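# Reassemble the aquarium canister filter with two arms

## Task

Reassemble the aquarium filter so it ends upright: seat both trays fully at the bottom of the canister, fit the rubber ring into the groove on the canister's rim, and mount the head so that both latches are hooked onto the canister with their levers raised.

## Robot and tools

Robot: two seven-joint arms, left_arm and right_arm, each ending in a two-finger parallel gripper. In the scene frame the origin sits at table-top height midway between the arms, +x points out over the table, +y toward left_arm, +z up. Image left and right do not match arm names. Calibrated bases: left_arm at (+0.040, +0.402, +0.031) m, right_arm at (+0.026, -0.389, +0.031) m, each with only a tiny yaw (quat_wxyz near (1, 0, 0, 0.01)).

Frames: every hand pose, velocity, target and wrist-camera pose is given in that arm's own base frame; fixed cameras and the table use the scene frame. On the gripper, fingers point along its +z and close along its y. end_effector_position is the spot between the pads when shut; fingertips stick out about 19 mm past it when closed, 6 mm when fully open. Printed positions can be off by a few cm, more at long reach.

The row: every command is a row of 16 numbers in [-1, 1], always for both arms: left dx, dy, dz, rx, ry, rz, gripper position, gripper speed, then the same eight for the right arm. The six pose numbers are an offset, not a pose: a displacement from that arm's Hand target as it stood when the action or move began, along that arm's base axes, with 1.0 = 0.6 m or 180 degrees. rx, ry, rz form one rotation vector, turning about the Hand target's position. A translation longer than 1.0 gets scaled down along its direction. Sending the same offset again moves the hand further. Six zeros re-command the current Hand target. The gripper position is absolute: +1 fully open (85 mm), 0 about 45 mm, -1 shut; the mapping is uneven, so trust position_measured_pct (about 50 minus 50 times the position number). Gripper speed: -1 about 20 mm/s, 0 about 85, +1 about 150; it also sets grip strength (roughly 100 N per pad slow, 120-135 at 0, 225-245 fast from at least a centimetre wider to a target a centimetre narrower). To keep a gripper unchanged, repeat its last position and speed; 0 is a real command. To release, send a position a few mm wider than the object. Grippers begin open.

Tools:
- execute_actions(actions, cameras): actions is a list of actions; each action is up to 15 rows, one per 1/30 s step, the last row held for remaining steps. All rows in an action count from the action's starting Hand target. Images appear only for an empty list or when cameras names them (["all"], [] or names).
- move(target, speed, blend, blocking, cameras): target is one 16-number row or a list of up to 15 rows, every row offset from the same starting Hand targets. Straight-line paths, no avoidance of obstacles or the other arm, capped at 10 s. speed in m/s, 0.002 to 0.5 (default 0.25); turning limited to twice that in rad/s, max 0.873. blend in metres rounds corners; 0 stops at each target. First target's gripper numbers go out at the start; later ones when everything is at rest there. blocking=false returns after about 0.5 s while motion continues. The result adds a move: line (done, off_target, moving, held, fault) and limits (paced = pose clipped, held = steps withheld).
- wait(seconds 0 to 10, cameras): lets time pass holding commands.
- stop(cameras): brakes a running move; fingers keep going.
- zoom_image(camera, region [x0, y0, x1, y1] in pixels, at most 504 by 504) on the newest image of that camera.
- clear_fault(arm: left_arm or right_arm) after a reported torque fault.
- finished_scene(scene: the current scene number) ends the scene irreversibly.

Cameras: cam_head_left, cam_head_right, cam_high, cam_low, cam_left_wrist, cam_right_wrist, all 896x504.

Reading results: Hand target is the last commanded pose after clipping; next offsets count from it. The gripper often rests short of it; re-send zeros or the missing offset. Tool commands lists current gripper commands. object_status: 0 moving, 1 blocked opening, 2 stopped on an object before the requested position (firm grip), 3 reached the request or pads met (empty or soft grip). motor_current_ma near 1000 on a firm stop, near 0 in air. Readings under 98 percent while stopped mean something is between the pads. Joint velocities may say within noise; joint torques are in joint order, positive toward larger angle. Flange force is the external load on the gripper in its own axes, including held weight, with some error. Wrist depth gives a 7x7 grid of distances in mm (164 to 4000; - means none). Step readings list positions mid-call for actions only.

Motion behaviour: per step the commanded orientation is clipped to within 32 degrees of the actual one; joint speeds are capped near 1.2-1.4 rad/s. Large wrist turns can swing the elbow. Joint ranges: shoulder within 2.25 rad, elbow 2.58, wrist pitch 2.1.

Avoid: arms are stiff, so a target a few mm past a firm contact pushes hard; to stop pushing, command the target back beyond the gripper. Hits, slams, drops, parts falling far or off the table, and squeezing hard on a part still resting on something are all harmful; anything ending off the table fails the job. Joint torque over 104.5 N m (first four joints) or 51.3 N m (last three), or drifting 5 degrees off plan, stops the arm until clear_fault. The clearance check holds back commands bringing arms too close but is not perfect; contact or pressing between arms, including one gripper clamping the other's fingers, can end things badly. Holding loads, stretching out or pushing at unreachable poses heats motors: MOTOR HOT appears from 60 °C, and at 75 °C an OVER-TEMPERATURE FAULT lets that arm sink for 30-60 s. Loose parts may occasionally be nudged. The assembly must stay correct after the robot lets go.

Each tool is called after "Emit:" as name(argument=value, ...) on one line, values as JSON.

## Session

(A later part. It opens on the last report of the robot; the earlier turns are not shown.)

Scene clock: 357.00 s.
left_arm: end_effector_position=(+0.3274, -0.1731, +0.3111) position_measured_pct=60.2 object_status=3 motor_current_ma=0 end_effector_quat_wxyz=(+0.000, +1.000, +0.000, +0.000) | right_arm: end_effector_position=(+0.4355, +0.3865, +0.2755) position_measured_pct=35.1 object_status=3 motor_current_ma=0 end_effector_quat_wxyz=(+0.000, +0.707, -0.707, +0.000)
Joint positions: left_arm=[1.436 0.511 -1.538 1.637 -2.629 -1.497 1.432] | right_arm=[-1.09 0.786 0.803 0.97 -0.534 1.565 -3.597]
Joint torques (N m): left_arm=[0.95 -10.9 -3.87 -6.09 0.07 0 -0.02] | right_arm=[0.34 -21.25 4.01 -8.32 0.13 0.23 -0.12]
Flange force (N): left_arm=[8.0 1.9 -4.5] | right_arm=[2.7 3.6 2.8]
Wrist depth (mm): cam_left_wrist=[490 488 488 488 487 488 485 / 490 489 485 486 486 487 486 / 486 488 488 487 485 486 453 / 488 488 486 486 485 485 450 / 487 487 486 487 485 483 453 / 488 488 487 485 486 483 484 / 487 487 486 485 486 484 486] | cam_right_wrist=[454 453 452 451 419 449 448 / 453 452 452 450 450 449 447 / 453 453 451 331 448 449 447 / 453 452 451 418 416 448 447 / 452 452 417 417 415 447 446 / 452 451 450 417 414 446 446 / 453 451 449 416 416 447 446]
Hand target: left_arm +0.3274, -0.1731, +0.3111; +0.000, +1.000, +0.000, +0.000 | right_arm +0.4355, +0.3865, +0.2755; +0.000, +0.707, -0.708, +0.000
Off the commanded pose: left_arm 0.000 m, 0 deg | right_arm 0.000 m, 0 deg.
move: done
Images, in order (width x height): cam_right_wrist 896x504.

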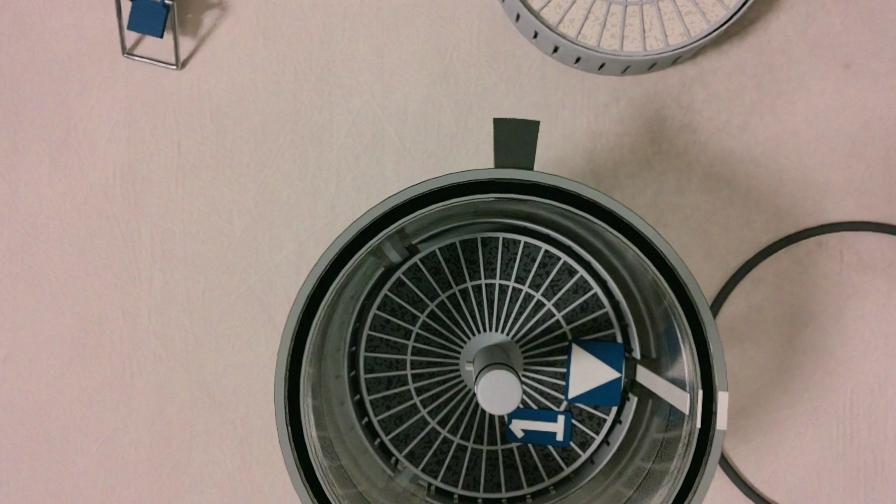

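Emit:
move(target=[[0,0,0,0,0,0,-0.2,-1, -0.1308,-0.2708,-0.0505,0,0,0,0.3,0]], speed=0.2, cameras=["cam_right_wrist"])

Emit:
zoom_image(camera="cam_right_wrist", region=[380, 170, 640, 360])

Scene clock: 384.13 s.
left_arm: end_effector_position=(+0.3274, -0.1731, +0.3111) position_measured_pct=60.2 object_status=3 motor_current_ma=0 end_effector_quat_wxyz=(+0.000, +1.000, +0.000, +0.000) | right_arm: end_effector_position=(+0.3570, +0.2240, +0.2452) position_measured_pct=35.1 object_status=3 motor_current_ma=0 end_effector_quat_wxyz=(+0.000, +0.707, -0.707, +0.000)
Joint positions: left_arm=[1.436 0.511 -1.538 1.637 -2.629 -1.497 1.432] | right_arm=[-1.246 0.438 0.914 1.687 -0.368 1.201 -3.385]
Joint torques (N m): left_arm=[0.93 -10.92 -3.87 -6.12 0.08 -0.02 -0.03] | right_arm=[0.52 -12.89 3.34 -8.35 0.12 0.18 -0.1]
Flange force (N): left_arm=[7.8 1.9 -4.4] | right_arm=[0.3 2.3 2.1]
Wrist depth (mm): cam_left_wrist=[489 491 488 487 487 486 485 / 488 490 487 489 486 486 485 / 488 489 485 486 486 487 452 / 488 487 486 486 486 485 451 / 486 486 486 488 484 483 451 / 488 484 487 485 486 485 483 / 488 485 485 485 485 484 484] | cam_right_wrist=[378 423 423 423 421 420 419 / 370 402 421 390 420 419 419 / 392 422 422 390 390 420 418 / 402 422 391 391 389 419 417 / 424 423 421 390 389 419 416 / 423 422 421 419 419 418 418 / 422 422 421 420 419 418 417]
Hand target: left_arm +0.3274, -0.1731, +0.3111; +0.000, +1.000, +0.000, +0.000 | right_arm +0.3570, +0.2240, +0.2452; +0.000, +0.707, -0.708, +0.000
Off the commanded pose: left_arm 0.000 m, 0 deg | right_arm 0.000 m, 0 deg.
move: done
Images, in order (width x height): cam_right_wrist 896x504.

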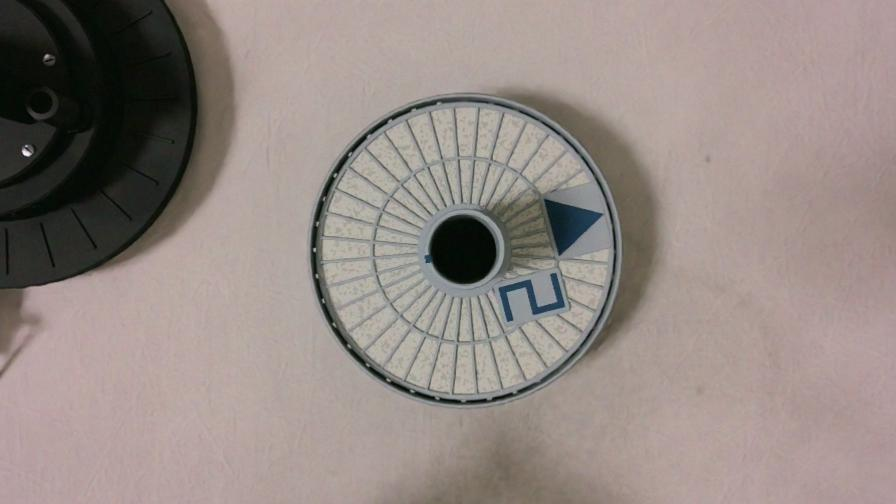

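Scaled by 1.938 from the camera's 896x504 image, which has a finer 1280x720 frame.

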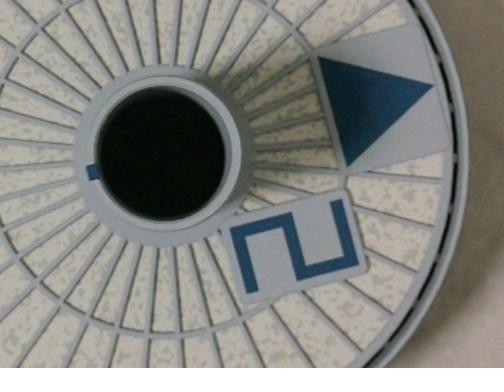

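Emit:
move(target=[[0,0,0,0,0,0,-0.2,-1, 0.0005,-0.1,-0.2,0,0,0,0.3,0],[0,0,0,0,0,0,-0.2,-1, 0.0005,-0.1,-0.3545,0,0,0,0.3,0]], speed=[0.15,0.06])

Emit:
move(target=[0,0,0,0,0,0,-0.2,-1, 0,0,0,0,0,0,-0.5,-1], speed=0.1)

Emit:
wait(seconds=1.0)

Scene clock: 406.30 s.
left_arm: end_effector_position=(+0.3274, -0.1731, +0.3111) position_measured_pct=60.2 object_status=3 motor_current_ma=0 end_effector_quat_wxyz=(+0.000, +1.000, +0.000, +0.000) | right_arm: end_effector_position=(+0.3573, +0.1640, +0.0325) position_measured_pct=35.1 object_status=3 motor_current_ma=0 end_effector_quat_wxyz=(+0.000, +0.707, -0.708, +0.000)
Joint positions: left_arm=[1.436 0.511 -1.538 1.637 -2.629 -1.497 1.432] | right_arm=[-0.909 0.725 0.605 2.05 -0.74 0.593 -2.926]
Joint torques (N m): left_arm=[0.94 -10.91 -3.83 -6.04 0.05 0.01 -0.04] | right_arm=[0.42 -15.42 3.25 -4.5 0.13 0.43 -0.12]
Flange force (N): left_arm=[8.0 2.1 -4.7] | right_arm=[0.8 3.7 1.6]
Wrist depth (mm): cam_left_wrist=[488 489 488 488 487 487 486 / 490 488 487 487 487 486 488 / 487 487 486 488 486 485 453 / 487 489 486 486 486 485 451 / 486 487 489 484 486 486 451 / 487 486 484 485 484 485 484 / 488 485 484 485 485 488 483] | cam_right_wrist=[211 211 210 210 209 208 208 / 211 210 210 209 209 208 208 / 211 210 210 209 209 208 208 / 210 210 179 178 178 208 208 / 210 179 179 178 178 177 207 / 210 179 178 178 178 176 207 / 210 178 178 177 177 175 207]
Hand target: left_arm +0.3274, -0.1731, +0.3111; +0.000, +1.000, +0.000, +0.000 | right_arm +0.3573, +0.1640, +0.0325; +0.000, +0.707, -0.708, +0.000
Off the commanded pose: left_arm 0.000 m, 0 deg | right_arm 0.000 m, 0 deg.
move: done

Scene clock: 408.10 s.
left_arm: end_effector_position=(+0.3274, -0.1731, +0.3111) position_measured_pct=60.2 object_status=3 motor_current_ma=0 end_effector_quat_wxyz=(+0.000, +1.000, +0.000, +0.000) | right_arm: end_effector_position=(+0.3573, +0.1640, +0.0325) position_measured_pct=64.5 object_status=0 motor_current_ma=1000 end_effector_quat_wxyz=(+0.000, +0.707, -0.708, +0.000)
Joint positions: left_arm=[1.436 0.511 -1.538 1.637 -2.629 -1.497 1.432] | right_arm=[-0.909 0.725 0.605 2.05 -0.74 0.593 -2.926]
Joint torques (N m): left_arm=[0.95 -10.88 -3.83 -6.08 0.1 0 -0.03] | right_arm=[-0.07 -9.42 0.92 -5.24 -0.64 -1.06 -0.06]
Flange force (N): left_arm=[7.8 1.9 -4.6] | right_arm=[4.1 8.4 -20.2]
Wrist depth (mm): cam_left_wrist=[490 489 486 488 486 488 487 / 487 486 487 487 486 486 486 / 488 489 486 485 486 486 451 / 486 487 487 486 486 485 450 / 486 488 487 486 486 482 452 / 487 487 488 485 485 484 484 / 485 487 485 485 483 484 483] | cam_right_wrist=[211 210 210 210 209 209 208 / 211 211 210 209 209 209 208 / 211 210 210 209 209 208 208 / 211 210 179 178 178 208 208 / 210 179 179 178 178 177 207 / 210 179 179 178 178 177 207 / 210 179 178 177 177 175 207]
Hand target: left_arm +0.3274, -0.1731, +0.3111; +0.000, +1.000, +0.000, +0.000 | right_arm +0.3573, +0.1640, +0.0325; +0.000, +0.707, -0.708, +0.000
Off the commanded pose: left_arm 0.000 m, 0 deg | right_arm 0.000 m, 0 deg.
move: done

Scene clock: 409.10 s.
left_arm: end_effector_position=(+0.3274, -0.1731, +0.3111) position_measured_pct=60.2 object_status=3 motor_current_ma=0 end_effector_quat_wxyz=(+0.000, +1.000, +0.000, +0.000) | right_arm: end_effector_position=(+0.3573, +0.1640, +0.0325) position_measured_pct=64.5 object_status=2 motor_current_ma=1000 end_effector_quat_wxyz=(+0.000, +0.707, -0.708, +0.000)
Joint positions: left_arm=[1.436 0.511 -1.538 1.637 -2.629 -1.497 1.432] | right_arm=[-0.909 0.725 0.605 2.05 -0.74 0.593 -2.926]
Joint torques (N m): left_arm=[0.98 -10.9 -3.88 -6.08 0.1 0.01 -0.06] | right_arm=[-0.12 -9.43 0.89 -5.1 -0.65 -0.99 -0.07]
Flange force (N): left_arm=[8.1 2.0 -4.5] | right_arm=[4.1 8.0 -20.0]
Wrist depth (mm): cam_left_wrist=[489 488 486 487 488 487 485 / 488 486 487 486 487 487 485 / 488 486 487 486 487 488 453 / 490 485 489 486 487 484 453 / 487 486 486 487 484 486 452 / 488 489 485 483 487 484 484 / 486 485 486 487 486 484 484] | cam_right_wrist=[211 211 210 210 209 209 208 / 211 211 210 209 209 208 208 / 211 210 210 209 209 208 208 / 211 210 179 178 178 208 208 / 211 179 179 178 178 177 208 / 210 179 179 178 178 177 207 / 210 179 178 177 177 175 207]
Hand target: left_arm +0.3274, -0.1731, +0.3111; +0.000, +1.000, +0.000, +0.000 | right_arm +0.3573, +0.1640, +0.0325; +0.000, +0.707, -0.708, +0.000
Tool commands: left_gripper/position=-0.2 left_gripper/speed=-1.0 right_gripper/position=-0.5 right_gripper/speed=-1.0
Off the commanded pose: left_arm 0.000 m, 0 deg | right_arm 0.000 m, 0 deg.
wait: 1.00 s; at rest by 0.17 s

Emit:
move(target=[[0,0,0,0,0,0,-0.2,-1, 0,0,0.25,0,0,0,-0.5,-1],[0,0,0,0,0,0,-0.2,-1, 0.1087,0.3612,0.25,0,0,-0.1044,-0.5,-1],[0,0,0,0,0,0,-0.2,-1, 0.1087,0.3612,0.215,0,0,-0.1044,-0.5,-1]], speed=[0.1,0.15,0.05], cameras=["cam_right_wrist"])

Scene clock: 422.30 s.
left_arm: end_effector_position=(+0.3274, -0.1731, +0.3111) position_measured_pct=60.2 object_status=3 motor_current_ma=0 end_effector_quat_wxyz=(+0.000, +1.000, +0.000, +0.000) | right_arm: end_effector_position=(+0.4226, +0.3807, +0.1615) position_measured_pct=64.5 object_status=2 motor_current_ma=1000 end_effector_quat_wxyz=(+0.000, -0.582, +0.813, +0.000)
Joint positions: left_arm=[1.436 0.511 -1.538 1.637 -2.629 -1.497 1.432] | right_arm=[-1.176 0.862 0.836 1.274 -0.63 1.27 -3.81]
Joint torques (N m): left_arm=[0.97 -10.9 -3.88 -6.09 0.08 0 -0.06] | right_arm=[0.34 -21.23 5.35 -7.66 0.16 0.38 -0.07]
Flange force (N): left_arm=[8.0 2.0 -4.5] | right_arm=[3.0 2.2 2.9]
Wrist depth (mm): cam_left_wrist=[489 489 489 488 488 486 485 / 490 488 488 489 487 485 485 / 488 488 488 486 486 486 365 / 488 487 487 486 486 485 365 / 488 488 485 487 485 485 361 / 488 486 487 485 483 485 485 / 486 485 486 484 484 483 483] | cam_right_wrist=[340 339 338 337 336 336 336 / 340 339 338 337 336 335 335 / 339 339 217 216 216 335 335 / 339 339 179 178 178 211 335 / 338 178 179 178 178 177 334 / 338 179 179 178 178 177 334 / 339 179 178 177 177 175 176]
Hand target: left_arm +0.3274, -0.1731, +0.3111; +0.000, +1.000, +0.000, +0.000 | right_arm +0.4226, +0.3807, +0.1615; +0.000, -0.582, +0.813, +0.000
Off the commanded pose: left_arm 0.000 m, 0 deg | right_arm 0.000 m, 0 deg.
move: done
Images, in order (width x height): cam_right_wrist 896x504.

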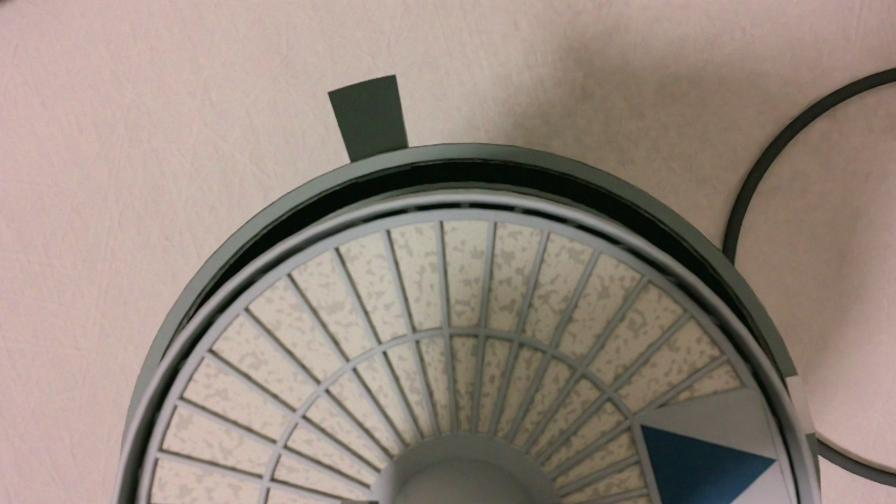

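Emit:
move(target=[[0,0,0,0,0,0,-0.2,-1, 0,0,-0.0167,0,0,0,-0.5,-1]], speed=0.03)

Emit:
move(target=[[0,0,0,0,0,0,-0.2,-1, 0,0,-0.005,0,0,0,-0.5,-1]], speed=0.01)

Emit:
move(target=[[0,0,0,0,0,0,-0.2,-1, 0,0,-0.0033,0,0,0,-0.5,-1]], speed=0.01)

Emit:
move(target=[[0,0,0,0,0,0,-0.2,-1, 0,0,-0.0033,0,0,0,-0.5,-1]], speed=0.01)

Scene clock: 441.57 s.
left_arm: end_effector_position=(+0.3274, -0.1731, +0.3111) position_measured_pct=60.2 object_status=3 motor_current_ma=0 end_effector_quat_wxyz=(+0.000, +1.000, +0.000, +0.000) | right_arm: end_effector_position=(+0.4226, +0.3807, +0.1515) position_measured_pct=64.5 object_status=2 motor_current_ma=1000 end_effector_quat_wxyz=(+0.000, -0.582, +0.813, +0.000)
Joint positions: left_arm=[1.436 0.511 -1.538 1.637 -2.629 -1.497 1.432] | right_arm=[-1.175 0.873 0.83 1.288 -0.638 1.248 -3.803]
Joint torques (N m): left_arm=[0.94 -10.89 -3.83 -6.08 0.04 0.02 -0.02] | right_arm=[0.38 -21.42 5.46 -7.89 0.11 0.09 -0.06]
Flange force (N): left_arm=[7.9 2.0 -4.5] | right_arm=[3.5 2.6 2.8]
Wrist depth (mm): cam_left_wrist=[490 488 488 488 488 484 486 / 487 489 488 488 486 487 485 / 487 487 485 485 485 484 366 / 489 487 486 486 485 486 362 / 487 486 486 486 485 485 361 / 487 486 483 487 484 486 484 / 484 485 484 486 485 484 484] | cam_right_wrist=[329 330 328 327 327 327 325 / 330 328 212 326 327 326 325 / 330 329 207 206 206 325 325 / 329 328 179 179 178 205 324 / 329 179 179 178 178 177 324 / 329 179 179 178 178 177 323 / 328 179 178 177 178 176 176]
Hand target: left_arm +0.3274, -0.1731, +0.3111; +0.000, +1.000, +0.000, +0.000 | right_arm +0.4226, +0.3807, +0.1515; +0.000, -0.582, +0.813, +0.000
Off the commanded pose: left_arm 0.000 m, 0 deg | right_arm 0.000 m, 0 deg.
move: done

Scene clock: 442.27 s.
left_arm: end_effector_position=(+0.3274, -0.1731, +0.3111) position_measured_pct=60.2 object_status=3 motor_current_ma=0 end_effector_quat_wxyz=(+0.000, +1.000, +0.000, +0.000) | right_arm: end_effector_position=(+0.4226, +0.3807, +0.1485) position_measured_pct=64.5 object_status=2 motor_current_ma=1000 end_effector_quat_wxyz=(+0.000, -0.582, +0.813, +0.000)
Joint positions: left_arm=[1.436 0.511 -1.538 1.637 -2.629 -1.497 1.432] | right_arm=[-1.175 0.876 0.828 1.292 -0.64 1.241 -3.801]
Joint torques (N m): left_arm=[0.94 -10.9 -3.82 -6.1 0.1 0 -0.03] | right_arm=[0.35 -21.44 5.43 -7.72 0.15 0.05 -0.1]
Flange force (N): left_arm=[7.7 1.9 -4.5] | right_arm=[2.9 2.1 2.5]
Wrist depth (mm): cam_left_wrist=[490 488 487 487 487 484 486 / 486 489 489 486 487 486 486 / 488 488 486 487 488 486 366 / 488 486 486 488 488 487 362 / 488 486 486 487 484 486 362 / 487 485 486 483 486 485 483 / 485 486 487 486 484 483 484] | cam_right_wrist=[327 326 325 324 323 324 322 / 326 325 208 324 324 323 322 / 327 325 204 203 203 322 321 / 326 325 179 178 178 198 321 / 326 179 179 178 178 177 321 / 325 179 179 178 178 177 197 / 325 179 178 177 177 175 176]
Hand target: left_arm +0.3274, -0.1731, +0.3111; +0.000, +1.000, +0.000, +0.000 | right_arm +0.4226, +0.3807, +0.1485; +0.000, -0.582, +0.813, +0.000
Off the commanded pose: left_arm 0.000 m, 0 deg | right_arm 0.000 m, 0 deg.
move: done

Scene clock: 442.97 s.
left_arm: end_effector_position=(+0.3274, -0.1731, +0.3111) position_measured_pct=60.2 object_status=3 motor_current_ma=0 end_effector_quat_wxyz=(+0.000, +1.000, +0.000, +0.000) | right_arm: end_effector_position=(+0.4226, +0.3807, +0.1465) position_measured_pct=64.5 object_status=2 motor_current_ma=1000 end_effector_quat_wxyz=(+0.000, -0.582, +0.813, +0.000)
Joint positions: left_arm=[1.436 0.511 -1.538 1.637 -2.629 -1.497 1.432] | right_arm=[-1.175 0.878 0.827 1.295 -0.642 1.237 -3.799]
Joint torques (N m): left_arm=[0.93 -10.9 -3.83 -6.11 0.04 0.01 -0.03] | right_arm=[0.35 -21.37 5.39 -7.63 0.14 0.22 -0.05]
Flange force (N): left_arm=[7.8 2.0 -4.5] | right_arm=[3.0 2.3 2.6]
Wrist depth (mm): cam_left_wrist=[490 487 487 486 485 485 488 / 490 489 488 488 488 487 486 / 490 488 488 487 486 487 366 / 488 489 488 488 487 485 362 / 487 486 488 487 485 485 361 / 486 487 486 484 484 486 484 / 486 484 486 486 485 484 485] | cam_right_wrist=[325 324 323 323 322 321 320 / 325 324 207 322 321 321 320 / 324 324 202 202 201 320 320 / 324 323 179 179 178 196 319 / 323 179 179 178 178 177 319 / 323 179 179 178 178 177 194 / 323 179 178 177 177 175 176]
Hand target: left_arm +0.3274, -0.1731, +0.3111; +0.000, +1.000, +0.000, +0.000 | right_arm +0.4226, +0.3807, +0.1465; +0.000, -0.582, +0.813, +0.000
Off the commanded pose: left_arm 0.000 m, 0 deg | right_arm 0.000 m, 0 deg.
move: done

Scene clock: 443.67 s.
left_arm: end_effector_position=(+0.3274, -0.1731, +0.3111) position_measured_pct=60.2 object_status=3 motor_current_ma=0 end_effector_quat_wxyz=(+0.000, +1.000, +0.000, +0.000) | right_arm: end_effector_position=(+0.4225, +0.3807, +0.1445) position_measured_pct=64.5 object_status=2 motor_current_ma=1000 end_effector_quat_wxyz=(+0.000, -0.582, +0.813, +0.000)
Joint positions: left_arm=[1.436 0.511 -1.538 1.637 -2.629 -1.497 1.432] | right_arm=[-1.175 0.88 0.825 1.298 -0.644 1.233 -3.798]
Joint torques (N m): left_arm=[0.95 -10.91 -3.85 -6.09 0.09 -0.01 -0.06] | right_arm=[0.33 -21.48 5.41 -7.69 0.12 0.24 -0.08]
Flange force (N): left_arm=[7.8 2.0 -4.5] | right_arm=[3.2 2.3 2.9]
Wrist depth (mm): cam_left_wrist=[489 486 487 488 487 488 486 / 487 488 486 487 487 486 484 / 487 489 489 486 486 486 365 / 488 489 489 485 486 487 362 / 485 488 485 488 485 485 360 / 488 489 486 486 486 485 484 / 487 485 487 486 485 485 483] | cam_right_wrist=[323 322 322 321 320 319 318 / 322 322 205 320 320 319 318 / 322 322 200 199 199 318 317 / 322 200 179 179 178 194 317 / 322 179 179 178 178 177 317 / 322 179 179 178 178 177 193 / 321 179 178 177 177 175 176]
Hand target: left_arm +0.3274, -0.1731, +0.3111; +0.000, +1.000, +0.000, +0.000 | right_arm +0.4225, +0.3807, +0.1445; +0.000, -0.582, +0.813, +0.000
Off the commanded pose: left_arm 0.000 m, 0 deg | right_arm 0.000 m, 0 deg.
move: done

Emit:
move(target=[[0,0,0,0,0,0,-0.2,-1, 0,0,-0.0083,0,0,0,-0.5,-1]], speed=0.01)

Emit:
move(target=[[0,0,0,0,0,0,-0.2,-1, 0,0,-0.0083,0,0,0,-0.5,-1]], speed=0.01)

Emit:
move(target=[[0,0,0,0,0,0,-0.2,-1, 0,0,-0.0167,0,0,0,-0.5,-1]], speed=0.015)

Scene clock: 450.83 s.
left_arm: end_effector_position=(+0.3274, -0.1731, +0.3111) position_measured_pct=60.2 object_status=3 motor_current_ma=0 end_effector_quat_wxyz=(+0.000, +1.000, +0.000, +0.000) | right_arm: end_effector_position=(+0.4225, +0.3807, +0.1395) position_measured_pct=64.5 object_status=2 motor_current_ma=1000 end_effector_quat_wxyz=(+0.000, -0.582, +0.813, +0.000)
Joint positions: left_arm=[1.436 0.511 -1.538 1.637 -2.629 -1.497 1.432] | right_arm=[-1.174 0.886 0.822 1.304 -0.648 1.222 -3.794]
Joint torques (N m): left_arm=[0.94 -10.91 -3.82 -6.09 0.06 -0.03 -0.03] | right_arm=[0.38 -21.5 5.55 -7.66 0.1 -0.03 -0.06]
Flange force (N): left_arm=[7.8 1.9 -4.4] | right_arm=[2.8 2.2 2.3]
Wrist depth (mm): cam_left_wrist=[488 488 488 488 488 486 485 / 488 488 487 488 487 488 486 / 487 486 488 485 485 486 366 / 488 488 487 486 487 485 363 / 488 486 485 486 485 485 361 / 485 486 485 485 485 485 484 / 487 484 487 484 483 484 483] | cam_right_wrist=[318 318 316 316 315 314 314 / 318 317 199 315 314 314 313 / 317 316 195 194 190 313 312 / 317 195 179 178 178 193 312 / 316 179 179 178 178 177 312 / 317 179 179 178 178 177 188 / 316 179 178 177 178 175 179]
Hand target: left_arm +0.3274, -0.1731, +0.3111; +0.000, +1.000, +0.000, +0.000 | right_arm +0.4225, +0.3807, +0.1395; +0.000, -0.582, +0.813, +0.000
Off the commanded pose: left_arm 0.000 m, 0 deg | right_arm 0.000 m, 0 deg.
move: done

Scene clock: 451.57 s.
left_arm: end_effector_position=(+0.3274, -0.1731, +0.3111) position_measured_pct=60.2 object_status=3 motor_current_ma=0 end_effector_quat_wxyz=(+0.000, +1.000, +0.000, +0.000) | right_arm: end_effector_position=(+0.4226, +0.3807, +0.1346) position_measured_pct=64.5 object_status=2 motor_current_ma=1000 end_effector_quat_wxyz=(+0.000, -0.582, +0.813, +0.000)
Joint positions: left_arm=[1.436 0.511 -1.538 1.637 -2.629 -1.497 1.432] | right_arm=[-1.174 0.891 0.819 1.311 -0.652 1.211 -3.791]
Joint torques (N m): left_arm=[1 -10.89 -3.85 -6.08 0.09 0.02 -0.01] | right_arm=[0.34 -21.43 5.4 -7.5 0.19 0.31 -0.03]
Flange force (N): left_arm=[8.2 1.9 -4.5] | right_arm=[3.1 2.4 2.7]
Wrist depth (mm): cam_left_wrist=[489 488 488 487 487 486 485 / 489 487 488 487 485 485 484 / 487 486 487 484 486 486 366 / 487 489 485 485 486 487 362 / 486 488 487 485 485 485 361 / 487 486 485 485 485 484 484 / 485 486 486 486 484 485 482] | cam_right_wrist=[313 312 311 311 310 309 309 / 312 312 193 310 309 309 308 / 312 311 190 190 189 309 308 / 312 190 179 179 178 184 307 / 312 179 179 178 178 177 188 / 311 179 178 178 178 177 183 / 312 179 178 177 177 175 178]
Hand target: left_arm +0.3274, -0.1731, +0.3111; +0.000, +1.000, +0.000, +0.000 | right_arm +0.4226, +0.3807, +0.1345; +0.000, -0.582, +0.813, +0.000
Off the commanded pose: left_arm 0.000 m, 0 deg | right_arm 0.000 m, 0 deg.
move: done

Scene clock: 452.50 s.
left_arm: end_effector_position=(+0.3274, -0.1731, +0.3111) position_measured_pct=60.2 object_status=3 motor_current_ma=0 end_effector_quat_wxyz=(+0.000, +1.000, +0.000, +0.000) | right_arm: end_effector_position=(+0.4225, +0.3807, +0.1245) position_measured_pct=64.5 object_status=2 motor_current_ma=1000 end_effector_quat_wxyz=(+0.000, -0.582, +0.813, +0.000)
Joint positions: left_arm=[1.436 0.511 -1.538 1.637 -2.629 -1.497 1.432] | right_arm=[-1.173 0.903 0.812 1.323 -0.66 1.19 -3.784]
Joint torques (N m): left_arm=[0.91 -10.91 -3.85 -6.11 0.05 0.01 -0.04] | right_arm=[0.34 -21.6 5.49 -7.33 0.07 0.21 -0.12]
Flange force (N): left_arm=[7.7 2.0 -4.4] | right_arm=[2.6 1.9 2.4]
Wrist depth (mm): cam_left_wrist=[488 488 488 489 488 486 485 / 488 487 488 488 486 485 485 / 487 489 486 486 486 486 367 / 487 485 486 485 486 485 364 / 487 487 489 486 485 485 365 / 486 486 485 485 485 485 483 / 489 486 487 485 486 484 484] | cam_right_wrist=[303 302 302 301 300 299 299 / 303 302 183 300 299 299 298 / 302 302 180 180 179 298 298 / 302 180 179 179 178 178 298 / 301 179 179 178 178 177 297 / 301 179 179 178 178 177 178 / 180 179 178 177 177 175 176]
Hand target: left_arm +0.3274, -0.1731, +0.3111; +0.000, +1.000, +0.000, +0.000 | right_arm +0.4225, +0.3807, +0.1245; +0.000, -0.582, +0.813, +0.000
Off the commanded pose: left_arm 0.000 m, 0 deg | right_arm 0.000 m, 0 deg.
move: done

Emit:
move(target=[[0,0,0,0,0,0,-0.2,-1, 0,0,-0.05,0,0,0,-0.5,-1]], speed=0.03)

Emit:
move(target=[[0,0,0,0,0,0,-0.2,-1, 0,0,-0.0267,0,0,0,-0.5,-1]], speed=0.015)

Emit:
move(target=[[0,0,0,0,0,0,-0.2,-1, 0,0,-0.0042,0,0,0,-0.5,-1]], speed=0.01)

Emit:
move(target=[[0,0,0,0,0,0,-0.2,-1, 0,0,-0.003,0,0,0,-0.5,-1]], speed=0.01)

Scene clock: 463.67 s.
left_arm: end_effector_position=(+0.3274, -0.1731, +0.3111) position_measured_pct=60.2 object_status=3 motor_current_ma=0 end_effector_quat_wxyz=(+0.000, +1.000, +0.000, +0.000) | right_arm: end_effector_position=(+0.4226, +0.3807, +0.0945) position_measured_pct=64.5 object_status=2 motor_current_ma=1000 end_effector_quat_wxyz=(+0.000, -0.582, +0.813, +0.000)
Joint positions: left_arm=[1.436 0.511 -1.538 1.637 -2.629 -1.497 1.432] | right_arm=[-1.167 0.939 0.79 1.354 -0.687 1.128 -3.763]
Joint torques (N m): left_arm=[0.95 -10.87 -3.89 -6.09 0.09 0.01 -0.03] | right_arm=[0.37 -22.03 5.56 -7.28 0.08 0.31 -0.07]
Flange force (N): left_arm=[8.0 1.9 -4.5] | right_arm=[3.4 2.6 3.0]
Wrist depth (mm): cam_left_wrist=[488 489 488 486 488 486 487 / 489 488 485 485 487 485 486 / 486 488 486 485 485 484 394 / 489 487 488 486 487 484 393 / 486 485 486 486 485 485 393 / 488 486 485 486 484 484 485 / 487 485 486 487 482 484 484] | cam_right_wrist=[273 272 271 271 270 269 269 / 272 272 - 270 270 269 268 / 272 - - 270 - 268 268 / 272 271 179 178 178 268 267 / 272 179 179 178 178 177 267 / 271 179 179 178 178 177 267 / 271 179 178 177 177 175 176]
Hand target: left_arm +0.3274, -0.1731, +0.3111; +0.000, +1.000, +0.000, +0.000 | right_arm +0.4226, +0.3807, +0.0945; +0.000, -0.582, +0.813, +0.000
Off the commanded pose: left_arm 0.000 m, 0 deg | right_arm 0.000 m, 0 deg.
move: done

Scene clock: 465.00 s.
left_arm: end_effector_position=(+0.3274, -0.1731, +0.3111) position_measured_pct=60.2 object_status=3 motor_current_ma=0 end_effector_quat_wxyz=(+0.000, +1.000, +0.000, +0.000) | right_arm: end_effector_position=(+0.4226, +0.3807, +0.0785) position_measured_pct=64.5 object_status=2 motor_current_ma=1000 end_effector_quat_wxyz=(+0.000, -0.582, +0.813, +0.000)
Joint positions: left_arm=[1.436 0.511 -1.538 1.637 -2.629 -1.497 1.432] | right_arm=[-1.163 0.96 0.777 1.368 -0.702 1.097 -3.752]
Joint torques (N m): left_arm=[0.94 -10.88 -3.85 -6.12 0.08 0 -0.04] | right_arm=[0.38 -22.02 5.59 -7.04 0.13 0.22 -0.05]
Flange force (N): left_arm=[7.8 1.9 -4.4] | right_arm=[3.2 2.5 2.4]
Wrist depth (mm): cam_left_wrist=[489 489 486 486 485 486 487 / 488 489 488 488 487 485 486 / 487 489 486 488 487 485 414 / 486 488 486 486 486 485 409 / 489 486 487 485 485 486 410 / 486 485 485 485 486 485 485 / 486 488 484 484 485 484 484] | cam_right_wrist=[256 256 255 254 254 253 253 / 256 256 - 254 254 253 253 / 256 - - 254 - - 252 / 256 255 179 178 178 179 252 / 256 178 179 178 178 177 252 / 255 179 179 178 178 177 247 / 256 179 178 177 177 175 176]
Hand target: left_arm +0.3274, -0.1731, +0.3111; +0.000, +1.000, +0.000, +0.000 | right_arm +0.4226, +0.3807, +0.0785; +0.000, -0.582, +0.813, +0.000
Off the commanded pose: left_arm 0.000 m, 0 deg | right_arm 0.000 m, 0 deg.
move: done

Scene clock: 465.70 s.
left_arm: end_effector_position=(+0.3274, -0.1731, +0.3111) position_measured_pct=60.2 object_status=3 motor_current_ma=0 end_effector_quat_wxyz=(+0.000, +1.000, +0.000, +0.000) | right_arm: end_effector_position=(+0.4226, +0.3807, +0.0760) position_measured_pct=64.5 object_status=2 motor_current_ma=1000 end_effector_quat_wxyz=(+0.000, -0.582, +0.813, +0.000)
Joint positions: left_arm=[1.436 0.511 -1.538 1.637 -2.629 -1.497 1.432] | right_arm=[-1.162 0.963 0.775 1.37 -0.704 1.092 -3.75]
Joint torques (N m): left_arm=[0.96 -10.93 -3.86 -6.07 0.08 0 -0.05] | right_arm=[0.36 -21.99 5.59 -7.01 0.11 0.35 -0.09]
Flange force (N): left_arm=[8.1 2.0 -4.5] | right_arm=[3.6 2.6 2.6]
Wrist depth (mm): cam_left_wrist=[487 489 489 485 488 485 485 / 490 489 487 485 487 486 487 / 488 488 485 487 485 484 413 / 486 487 484 486 486 485 412 / 486 488 487 484 485 483 413 / 486 485 486 486 483 485 486 / 486 484 486 483 486 484 483] | cam_right_wrist=[254 - 253 252 252 251 250 / 254 253 - - 251 250 250 / 254 - - 251 - - 250 / - 253 179 179 178 178 249 / 253 178 179 178 178 177 249 / 253 179 179 178 178 176 - / 253 179 178 177 178 175 176]
Hand target: left_arm +0.3274, -0.1731, +0.3111; +0.000, +1.000, +0.000, +0.000 | right_arm +0.4226, +0.3807, +0.0760; +0.000, -0.582, +0.813, +0.000
Off the commanded pose: left_arm 0.000 m, 0 deg | right_arm 0.000 m, 0 deg.
move: done

Scene clock: 466.40 s.
left_arm: end_effector_position=(+0.3274, -0.1731, +0.3111) position_measured_pct=60.2 object_status=3 motor_current_ma=0 end_effector_quat_wxyz=(+0.000, +1.000, +0.000, +0.000) | right_arm: end_effector_position=(+0.4226, +0.3807, +0.0743) position_measured_pct=64.5 object_status=2 motor_current_ma=1000 end_effector_quat_wxyz=(+0.000, -0.582, +0.813, +0.000)
Joint positions: left_arm=[1.436 0.511 -1.538 1.637 -2.629 -1.497 1.432] | right_arm=[-1.162 0.966 0.773 1.371 -0.706 1.088 -3.749]
Joint torques (N m): left_arm=[0.98 -10.87 -3.83 -6.08 0.05 0 -0.03] | right_arm=[0.87 -13.67 3 -6.39 -0.68 -2.15 -0.05]
Flange force (N): left_arm=[8.0 1.9 -4.5] | right_arm=[9.6 7.1 -16.8]
Wrist depth (mm): cam_left_wrist=[489 488 488 488 487 487 485 / 488 487 490 488 488 485 484 / 487 488 486 486 485 485 413 / 489 486 490 485 486 484 411 / 488 488 488 486 485 486 414 / 486 487 485 485 484 485 483 / 485 488 486 485 485 484 482] | cam_right_wrist=[253 - 251 251 250 250 249 / 252 252 - - 250 249 249 / 252 - - 250 - - 249 / 252 251 179 179 178 249 248 / 252 178 179 178 178 177 248 / 252 179 179 178 178 176 - / 252 179 178 177 177 175 175]
Hand target: left_arm +0.3274, -0.1731, +0.3111; +0.000, +1.000, +0.000, +0.000 | right_arm +0.4226, +0.3807, +0.0742; +0.000, -0.582, +0.813, +0.000
Off the commanded pose: left_arm 0.000 m, 0 deg | right_arm 0.000 m, 0 deg.
move: done

Emit:
move(target=[[0,0,0,0,0,0,-0.2,-1, 0,0,0.0012,0,0,0,-0.5,-1]], speed=0.01)

Emit:
move(target=[0,0,0,0,0,0,-0.2,-1, 0,0,0,0,0,0,0.1,-1], speed=0.1)

Emit:
move(target=[[0,0,0,0,0,0,-0.2,-1, 0,0,0.08,0,0,0,0.1,-1],[0,0,0,0,0,0,-0.2,-1, 0,0,0.33,0,0,0,0.1,-1],[0,0,0,0,0,0,-0.2,-1, 0.015,0.088,0.33,0,0,0.1044,0.1,-1]], speed=[0.05,0.15,0.15], cameras=["cam_right_wrist"])

Scene clock: 476.67 s.
left_arm: end_effector_position=(+0.3274, -0.1731, +0.3111) position_measured_pct=60.2 object_status=3 motor_current_ma=0 end_effector_quat_wxyz=(+0.000, +1.000, +0.000, +0.000) | right_arm: end_effector_position=(+0.4225, +0.3807, +0.0748) position_measured_pct=64.5 object_status=2 motor_current_ma=1000 end_effector_quat_wxyz=(+0.000, -0.582, +0.813, +0.000)
Joint positions: left_arm=[1.436 0.511 -1.538 1.637 -2.629 -1.497 1.432] | right_arm=[-1.162 0.965 0.774 1.371 -0.705 1.089 -3.75]
Joint torques (N m): left_arm=[0.91 -10.88 -3.82 -6.07 0.07 -0.01 -0.03] | right_arm=[0.65 -20.57 5.68 -6.22 0.34 0.58 -0.07]
Flange force (N): left_arm=[7.7 2.0 -4.6] | right_arm=[3.3 3.0 0.8]
Wrist depth (mm): cam_left_wrist=[489 489 488 489 486 487 487 / 488 489 487 487 488 488 485 / 489 486 488 488 487 485 414 / 489 489 487 486 485 486 412 / 486 487 485 486 485 484 413 / 485 486 485 487 485 485 485 / 486 485 484 484 485 484 484] | cam_right_wrist=[253 - 251 251 250 249 249 / 253 252 - - 250 249 249 / 252 - - 250 - - 248 / 252 252 179 179 178 249 248 / 252 178 179 178 178 177 248 / 252 179 179 178 178 176 - / 251 179 179 177 177 175 176]
Hand target: left_arm +0.3274, -0.1731, +0.3111; +0.000, +1.000, +0.000, +0.000 | right_arm +0.4226, +0.3807, +0.0749; +0.000, -0.582, +0.813, +0.000
Off the commanded pose: left_arm 0.000 m, 0 deg | right_arm 0.000 m, 0 deg.
move: done

Scene clock: 477.77 s.
left_arm: end_effector_position=(+0.3274, -0.1731, +0.3111) position_measured_pct=60.2 object_status=3 motor_current_ma=0 end_effector_quat_wxyz=(+0.000, +1.000, +0.000, +0.000) | right_arm: end_effector_position=(+0.4226, +0.3807, +0.0749) position_measured_pct=45.0 object_status=0 motor_current_ma=0 end_effector_quat_wxyz=(+0.000, -0.582, +0.813, +0.000)
Joint positions: left_arm=[1.436 0.511 -1.538 1.637 -2.629 -1.497 1.432] | right_arm=[-1.162 0.965 0.774 1.371 -0.705 1.09 -3.75]
Joint torques (N m): left_arm=[0.95 -10.92 -3.84 -6.14 0.06 0 -0.02] | right_arm=[0.34 -21.35 5.38 -6.73 0.11 0.21 -0.09]
Flange force (N): left_arm=[7.8 1.9 -4.3] | right_arm=[3.3 2.4 1.1]
Wrist depth (mm): cam_left_wrist=[490 490 489 487 486 484 488 / 490 486 489 485 488 486 485 / 488 487 486 487 486 484 413 / 488 488 486 487 486 488 412 / 486 487 488 489 484 485 414 / 487 485 486 486 484 484 485 / 485 487 485 485 484 484 483] | cam_right_wrist=[253 - 252 251 250 249 249 / 252 252 - - 250 249 249 / 252 - - 250 - - 248 / - 252 179 179 178 249 248 / 252 178 179 178 178 177 248 / 252 179 179 178 178 177 - / 252 179 178 177 177 175 176]
Hand target: left_arm +0.3274, -0.1731, +0.3111; +0.000, +1.000, +0.000, +0.000 | right_arm +0.4226, +0.3807, +0.0749; +0.000, -0.582, +0.813, +0.000
Off the commanded pose: left_arm 0.000 m, 0 deg | right_arm 0.000 m, 0 deg.
move: done

Scene clock: 481.77 s.
left_arm: end_effector_position=(+0.3274, -0.1731, +0.3111) position_measured_pct=60.2 object_status=3 motor_current_ma=0 end_effector_quat_wxyz=(+0.000, +1.000, +0.000, +0.000) | right_arm: end_effector_position=(+0.4316, +0.4335, +0.2729) position_measured_pct=45.0 object_status=3 motor_current_ma=0 end_effector_quat_wxyz=(+0.000, +0.707, -0.708, +0.000)
Joint positions: left_arm=[1.436 0.511 -1.538 1.637 -2.629 -1.497 1.432] | right_arm=[-1.088 0.866 0.785 0.803 -0.57 1.634 -3.696]
Joint torques (N m): left_arm=[0.93 -10.83 -3.86 -6.11 0.08 0.01 -0.05] | right_arm=[0.41 -22.67 3.76 -8.24 0.14 0.11 -0.04]
Flange force (N): left_arm=[7.7 1.9 -4.6] | right_arm=[4.0 4.8 3.1]
Wrist depth (mm): cam_left_wrist=[490 487 487 488 486 488 485 / 489 488 487 485 485 486 486 / 488 489 488 485 485 485 414 / 487 489 488 486 486 484 414 / 486 486 485 488 486 484 413 / 487 488 489 486 484 484 485 / 484 486 486 485 484 483 483] | cam_right_wrist=[452 451 450 331 447 446 445 / 451 449 450 375 375 446 445 / 450 450 375 375 375 445 445 / 450 450 377 376 374 443 444 / 449 450 375 376 373 444 444 / 449 448 448 374 374 445 444 / 448 448 448 327 326 445 444]
Hand target: left_arm +0.3274, -0.1731, +0.3111; +0.000, +1.000, +0.000, +0.000 | right_arm +0.4316, +0.4335, +0.2729; +0.000, +0.707, -0.708, +0.000
Off the commanded pose: left_arm 0.000 m, 0 deg | right_arm 0.000 m, 0 deg.
move: done
Images, in order (width x height): cam_right_wrist 896x504.

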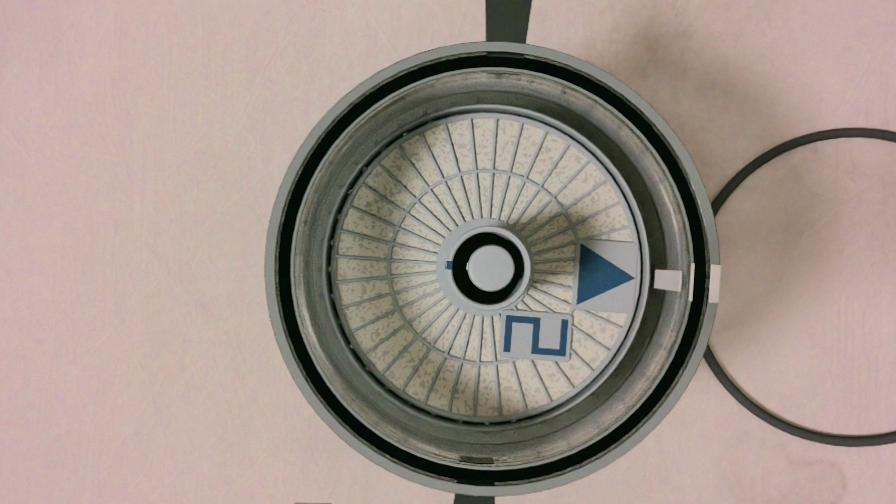

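Emit:
move(target=[[0,0,0,0,0,0.5,-0.2,-1, 0,0,0,0,0,-0.25,-0.5,0],[-0.1,-0.1,-0.05,0,0,1.0,-0.2,-1, -0.2,-0.12,-0.05,0,0,-0.5,-0.5,0],[-0.2157,-0.2473,-0.2685,0,0,1.0,-0.68,-1, -0.3332,-0.2007,-0.2048,0,0,-0.5,-0.68,0]], speed=0.3, cameras=["cam_left_wrist", "cam_right_wrist"])

Scene clock: 533.23 s.
left_arm: end_effector_position=(+0.1980, -0.3215, +0.1500) position_measured_pct=84.0 object_status=0 motor_current_ma=0 end_effector_quat_wxyz=(+0.000, +0.000, +1.000, +0.000) | right_arm: end_effector_position=(+0.2316, +0.3131, +0.1500) position_measured_pct=84.0 object_status=3 motor_current_ma=0 end_effector_quat_wxyz=(+0.000, +0.001, +1.000, +0.000)
Joint positions: left_arm=[1.697 1.499 -2.172 1.943 -1.89 -2.093 4.357] | right_arm=[-1.773 0.694 1.223 1.957 -0.762 1.057 -4.918]
Joint torques (N m): left_arm=[0.97 -17.41 -6.5 -0.64 0.05 -0.11 -0.04] | right_arm=[0.34 -12.47 5.11 -6.33 0.07 0.24 -0.07]
Flange force (N): left_arm=[-4.4 -4.4 -2.6] | right_arm=[2.5 -2.2 1.4]
Wrist depth (mm): cam_left_wrist=[326 326 326 326 327 327 328 / 326 325 325 326 327 327 328 / 324 325 327 326 326 326 327 / 325 325 325 326 326 326 326 / 325 325 325 325 325 326 327 / 325 325 325 325 326 326 326 / 325 324 324 325 325 325 326] | cam_right_wrist=[330 329 328 327 326 325 324 / 330 329 328 327 326 325 324 / 330 328 327 327 325 324 324 / 329 328 327 326 325 324 323 / 329 328 326 326 325 324 324 / 329 327 327 326 325 324 323 / 328 328 327 326 325 323 322]
Hand target: left_arm +0.1980, -0.3215, +0.1500; +0.000, +0.000, +1.000, +0.000 | right_arm +0.2316, +0.3131, +0.1500; +0.000, +0.001, +1.000, +0.000
Off the commanded pose: left_arm 0.000 m, 0 deg | right_arm 0.000 m, 0 deg.
move: done
Images, in order (width x height): cam_left_wrist 896x504, cam_right_wrist 896x504.

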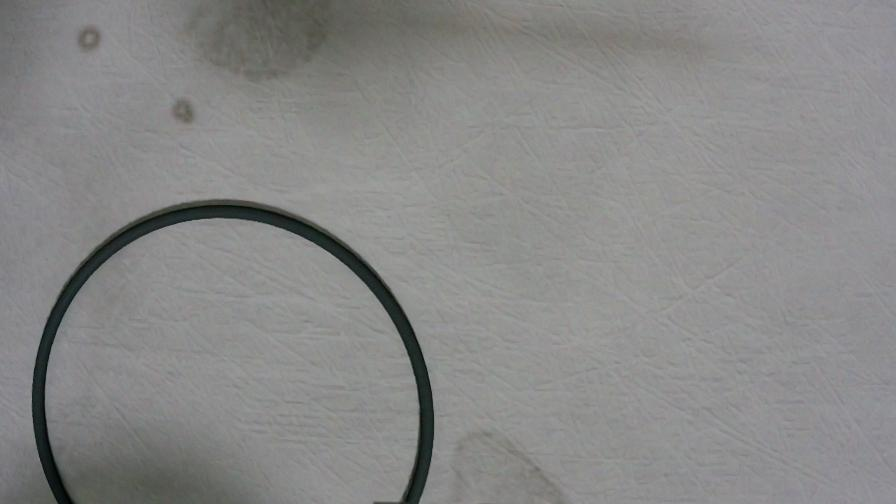

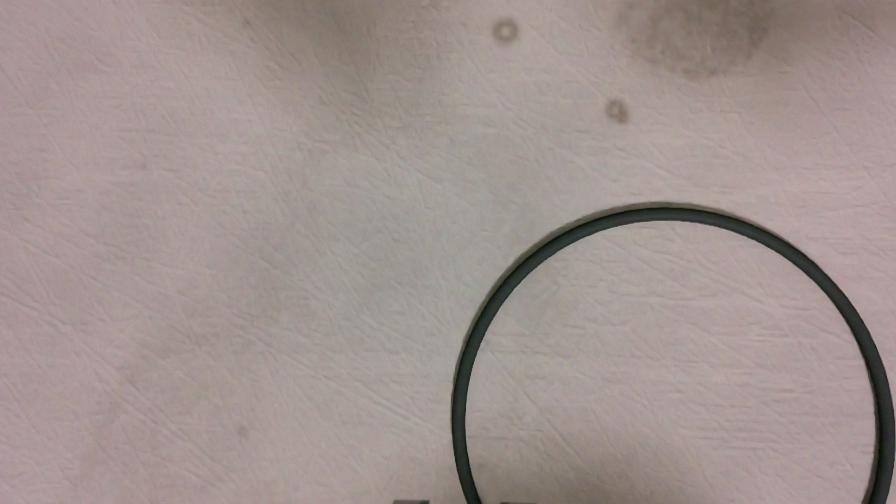

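Emit:
move(target=[[0.0042,-0.0117,-0.2,0,0,0,-0.68,-1, 0.0087,-0.0043,-0.2,0,0,0,-0.68,-1],[0.0042,-0.0117,-0.2642,0,0,0,-0.68,-1, 0.0087,-0.0043,-0.2658,0,0,0,-0.68,-1]], speed=[0.1,0.03])

Emit:
move(target=[0,0,0,0,0,0,-0.95,-1, 0,0,0,0,0,0,-0.95,-1], speed=0.1)

Emit:
wait(seconds=1.0, cameras=["cam_left_wrist", "cam_right_wrist"])

Scene clock: 556.50 s.
left_arm: end_effector_position=(+0.2006, -0.3285, -0.0085) position_measured_pct=84.0 object_status=3 motor_current_ma=0 end_effector_quat_wxyz=(+0.000, +0.000, +1.000, +0.000) | right_arm: end_effector_position=(+0.2369, +0.3105, -0.0094) position_measured_pct=84.0 object_status=3 motor_current_ma=0 end_effector_quat_wxyz=(+0.000, +0.001, +1.000, +0.000)
Joint positions: left_arm=[1.746 1.807 -1.926 2.046 -1.512 -1.99 4.466] | right_arm=[-1.545 0.955 0.862 2.077 -1.189 0.731 -4.588]
Joint torques (N m): left_arm=[0.95 -17.02 -6.85 2.33 0.07 -0.1 0] | right_arm=[0.39 -15.64 5.32 -3.06 0.09 0.29 0.17]
Flange force (N): left_arm=[-5.3 -4.3 -0.9] | right_arm=[3.1 -1.7 0.7]
Wrist depth (mm): cam_left_wrist=[168 168 168 168 168 168 169 / 168 168 168 168 168 168 168 / 168 168 168 168 168 168 168 / 167 168 168 168 168 168 168 / 168 167 167 168 168 168 168 / 167 167 167 168 168 168 168 / 167 167 168 168 168 168 168] | cam_right_wrist=[169 168 168 167 167 166 166 / 169 168 168 167 167 166 166 / 169 168 168 167 167 166 166 / 169 168 168 167 167 166 166 / 168 168 168 167 166 166 166 / 168 168 167 167 166 166 165 / 168 168 167 167 166 166 165]
Hand target: left_arm +0.2006, -0.3285, -0.0085; +0.000, +0.000, +1.000, +0.000 | right_arm +0.2369, +0.3105, -0.0095; +0.000, +0.001, +1.000, +0.000
Off the commanded pose: left_arm 0.000 m, 0 deg | right_arm 0.000 m, 0 deg.
move: done

Scene clock: 557.90 s.
left_arm: end_effector_position=(+0.2005, -0.3285, -0.0085) position_measured_pct=97.4 object_status=0 motor_current_ma=910 end_effector_quat_wxyz=(+0.000, +0.000, +1.000, +0.000) | right_arm: end_effector_position=(+0.2368, +0.3105, -0.0095) position_measured_pct=97.4 object_status=0 motor_current_ma=980 end_effector_quat_wxyz=(+0.000, +0.001, +1.000, +0.000)
Joint positions: left_arm=[1.746 1.807 -1.926 2.046 -1.512 -1.99 4.466] | right_arm=[-1.545 0.955 0.862 2.077 -1.19 0.731 -4.588]
Joint torques (N m): left_arm=[0.89 -14.83 -4.96 2.13 0.17 -0.02 -0.02] | right_arm=[0.41 -14.75 4.69 -2.96 0.06 0.13 -0.08]
Flange force (N): left_arm=[-4.9 -4.1 -8.6] | right_arm=[3.0 -2.5 -2.3]
Wrist depth (mm): cam_left_wrist=[168 168 168 168 168 168 169 / 168 168 168 168 168 168 168 / 168 168 168 168 168 168 168 / 168 168 168 168 168 168 168 / 167 167 168 168 168 168 168 / 167 167 168 168 168 168 168 / 167 167 167 168 168 168 168] | cam_right_wrist=[169 168 168 168 167 166 166 / 169 168 168 167 167 166 166 / 169 168 168 167 167 166 166 / 169 168 168 167 167 166 166 / 168 168 167 167 166 166 165 / 168 168 167 167 167 166 165 / 168 168 167 167 166 166 165]
Hand target: left_arm +0.2005, -0.3285, -0.0085; +0.000, +0.000, +1.000, +0.000 | right_arm +0.2368, +0.3105, -0.0095; +0.000, +0.001, +1.000, +0.000
Off the commanded pose: left_arm 0.000 m, 0 deg | right_arm 0.000 m, 0 deg.
move: done

Scene clock: 558.90 s.
left_arm: end_effector_position=(+0.2005, -0.3285, -0.0085) position_measured_pct=97.4 object_status=3 motor_current_ma=910 end_effector_quat_wxyz=(+0.000, +0.000, +1.000, +0.000) | right_arm: end_effector_position=(+0.2368, +0.3105, -0.0095) position_measured_pct=97.4 object_status=3 motor_current_ma=980 end_effector_quat_wxyz=(+0.000, +0.001, +1.000, +0.000)
Joint positions: left_arm=[1.746 1.807 -1.926 2.046 -1.512 -1.99 4.466] | right_arm=[-1.545 0.955 0.862 2.077 -1.19 0.731 -4.588]
Joint torques (N m): left_arm=[0.93 -14.77 -4.95 2.15 0.17 -0.02 -0.01] | right_arm=[0.42 -14.72 4.7 -2.92 0.05 0.13 -0.11]
Flange force (N): left_arm=[-5.1 -4.1 -8.8] | right_arm=[3.0 -2.6 -2.3]
Wrist depth (mm): cam_left_wrist=[168 168 168 168 168 169 169 / 168 168 168 168 168 168 168 / 168 168 168 168 168 168 168 / 167 168 168 168 168 168 168 / 167 167 168 168 168 168 168 / 167 168 168 168 168 168 168 / 167 167 167 167 168 168 168] | cam_right_wrist=[169 169 168 167 167 166 166 / 169 168 168 167 167 166 166 / 169 168 168 167 167 166 166 / 169 168 168 167 167 166 166 / 169 168 168 167 167 166 165 / 168 168 167 167 166 166 165 / 168 168 167 167 166 166 165]
Hand target: left_arm +0.2005, -0.3285, -0.0085; +0.000, +0.000, +1.000, +0.000 | right_arm +0.2368, +0.3105, -0.0095; +0.000, +0.001, +1.000, +0.000
Tool commands: left_gripper/position=-0.95 left_gripper/speed=-1.0 right_gripper/position=-0.95 right_gripper/speed=-1.0
Off the commanded pose: left_arm 0.000 m, 0 deg | right_arm 0.000 m, 0 deg.
wait: 1.00 s; at rest by 0.17 s
Images, in order (width x height): cam_left_wrist 896x504, cam_right_wrist 896x504.

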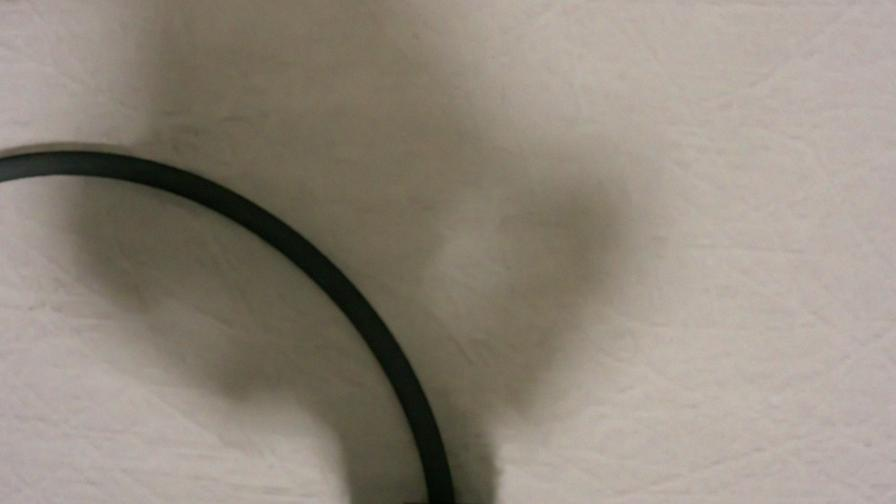

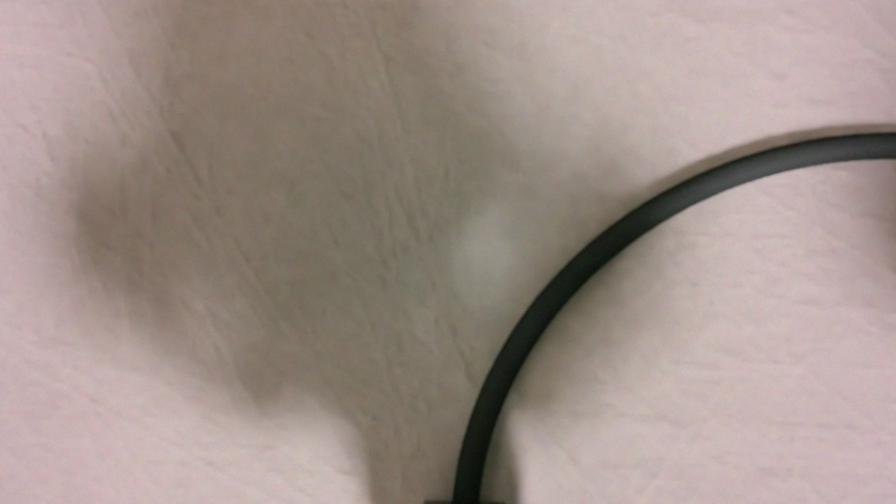

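Emit:
move(target=[[0,0,0.02,0,0,0,-0.95,-1, 0,0,0.02,0,0,0,-0.95,-1],[0,0,0.2575,0,0,0,-0.95,-1, 0,0,0.2575,0,0,0,-0.95,-1],[0.3117,-0.0035,0.2575,-0.1111,0,0,-0.95,-1, 0.3077,-0.0205,0.2575,0.1111,0,0,-0.95,-1]], speed=[0.03,0.1,0.1], cameras=["cam_left_wrist", "cam_right_wrist", "cam_high"])

Scene clock: 598.00 s.
left_arm: end_effector_position=(+0.3875, -0.3306, +0.1460) position_measured_pct=97.4 object_status=3 motor_current_ma=910 end_effector_quat_wxyz=(+0.000, +0.000, +0.985, -0.173) | right_arm: end_effector_position=(+0.4214, +0.2982, +0.1450) position_measured_pct=97.4 object_status=3 motor_current_ma=980 end_effector_quat_wxyz=(+0.000, +0.001, +0.985, +0.174)
Joint positions: left_arm=[1.215 1.391 -1.905 1.741 -1.49 -2.041 4.241] | right_arm=[-1.043 0.742 0.929 1.738 -1.076 1.104 -4.383]
Joint torques (N m): left_arm=[0.76 -19.85 -7.44 0.21 0.85 -0.56 -0.02] | right_arm=[0.56 -16.98 4.62 -7.07 -0.79 0.54 -0.12]
Flange force (N): left_arm=[-6.7 -2.9 -1.1] | right_arm=[4.8 -1.3 1.0]
Wrist depth (mm): cam_left_wrist=[404 374 352 333 317 299 287 / 399 372 353 333 316 300 284 / 393 224 342 332 316 301 286 / 383 362 212 313 315 300 286 / 392 284 265 202 312 299 283 / 396 283 265 251 309 298 285 / 394 225 243 255 309 296 285] | cam_right_wrist=[287 299 315 329 348 365 390 / 287 299 315 328 348 366 389 / 287 299 314 329 338 221 376 / 287 299 314 310 209 283 380 / 286 299 309 203 268 282 384 / 286 299 308 199 263 279 383 / 287 298 195 254 244 224 388]
Hand target: left_arm +0.3876, -0.3306, +0.1460; +0.000, +0.000, +0.985, -0.173 | right_arm +0.4215, +0.2982, +0.1450; +0.000, +0.001, +0.985, +0.174
Off the commanded pose: left_arm 0.000 m, 0 deg | right_arm 0.000 m, 0 deg.
move: done
Images, in order (width x height): cam_high 896x504, cam_left_wrist 896x504, cam_right_wrist 896x504.

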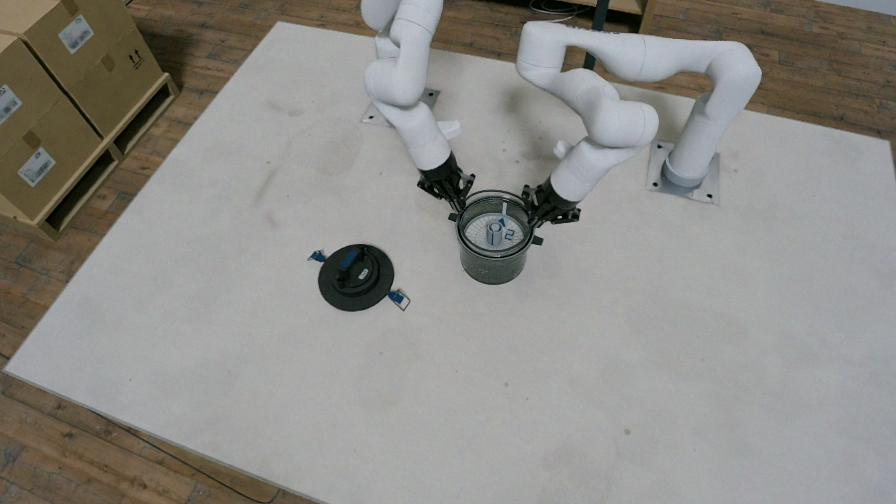

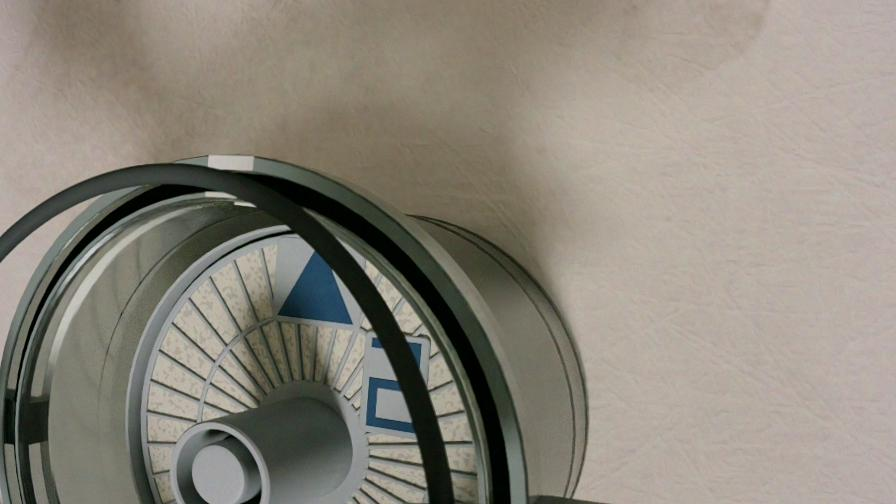

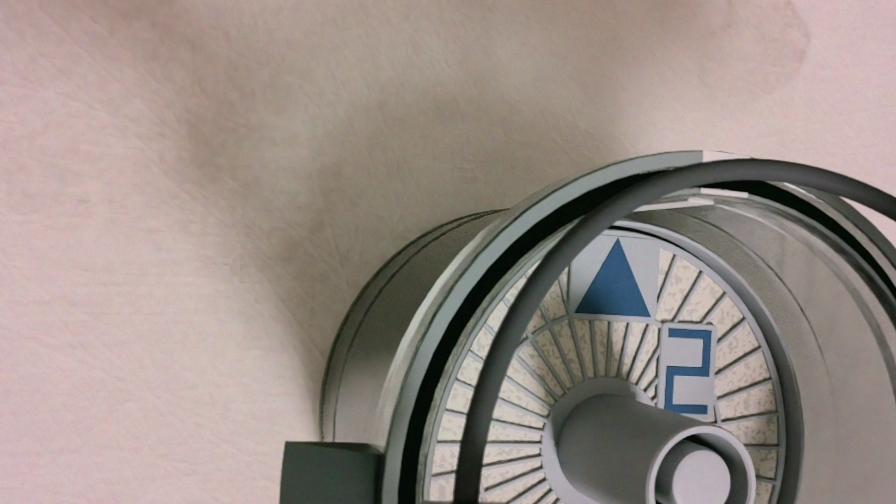

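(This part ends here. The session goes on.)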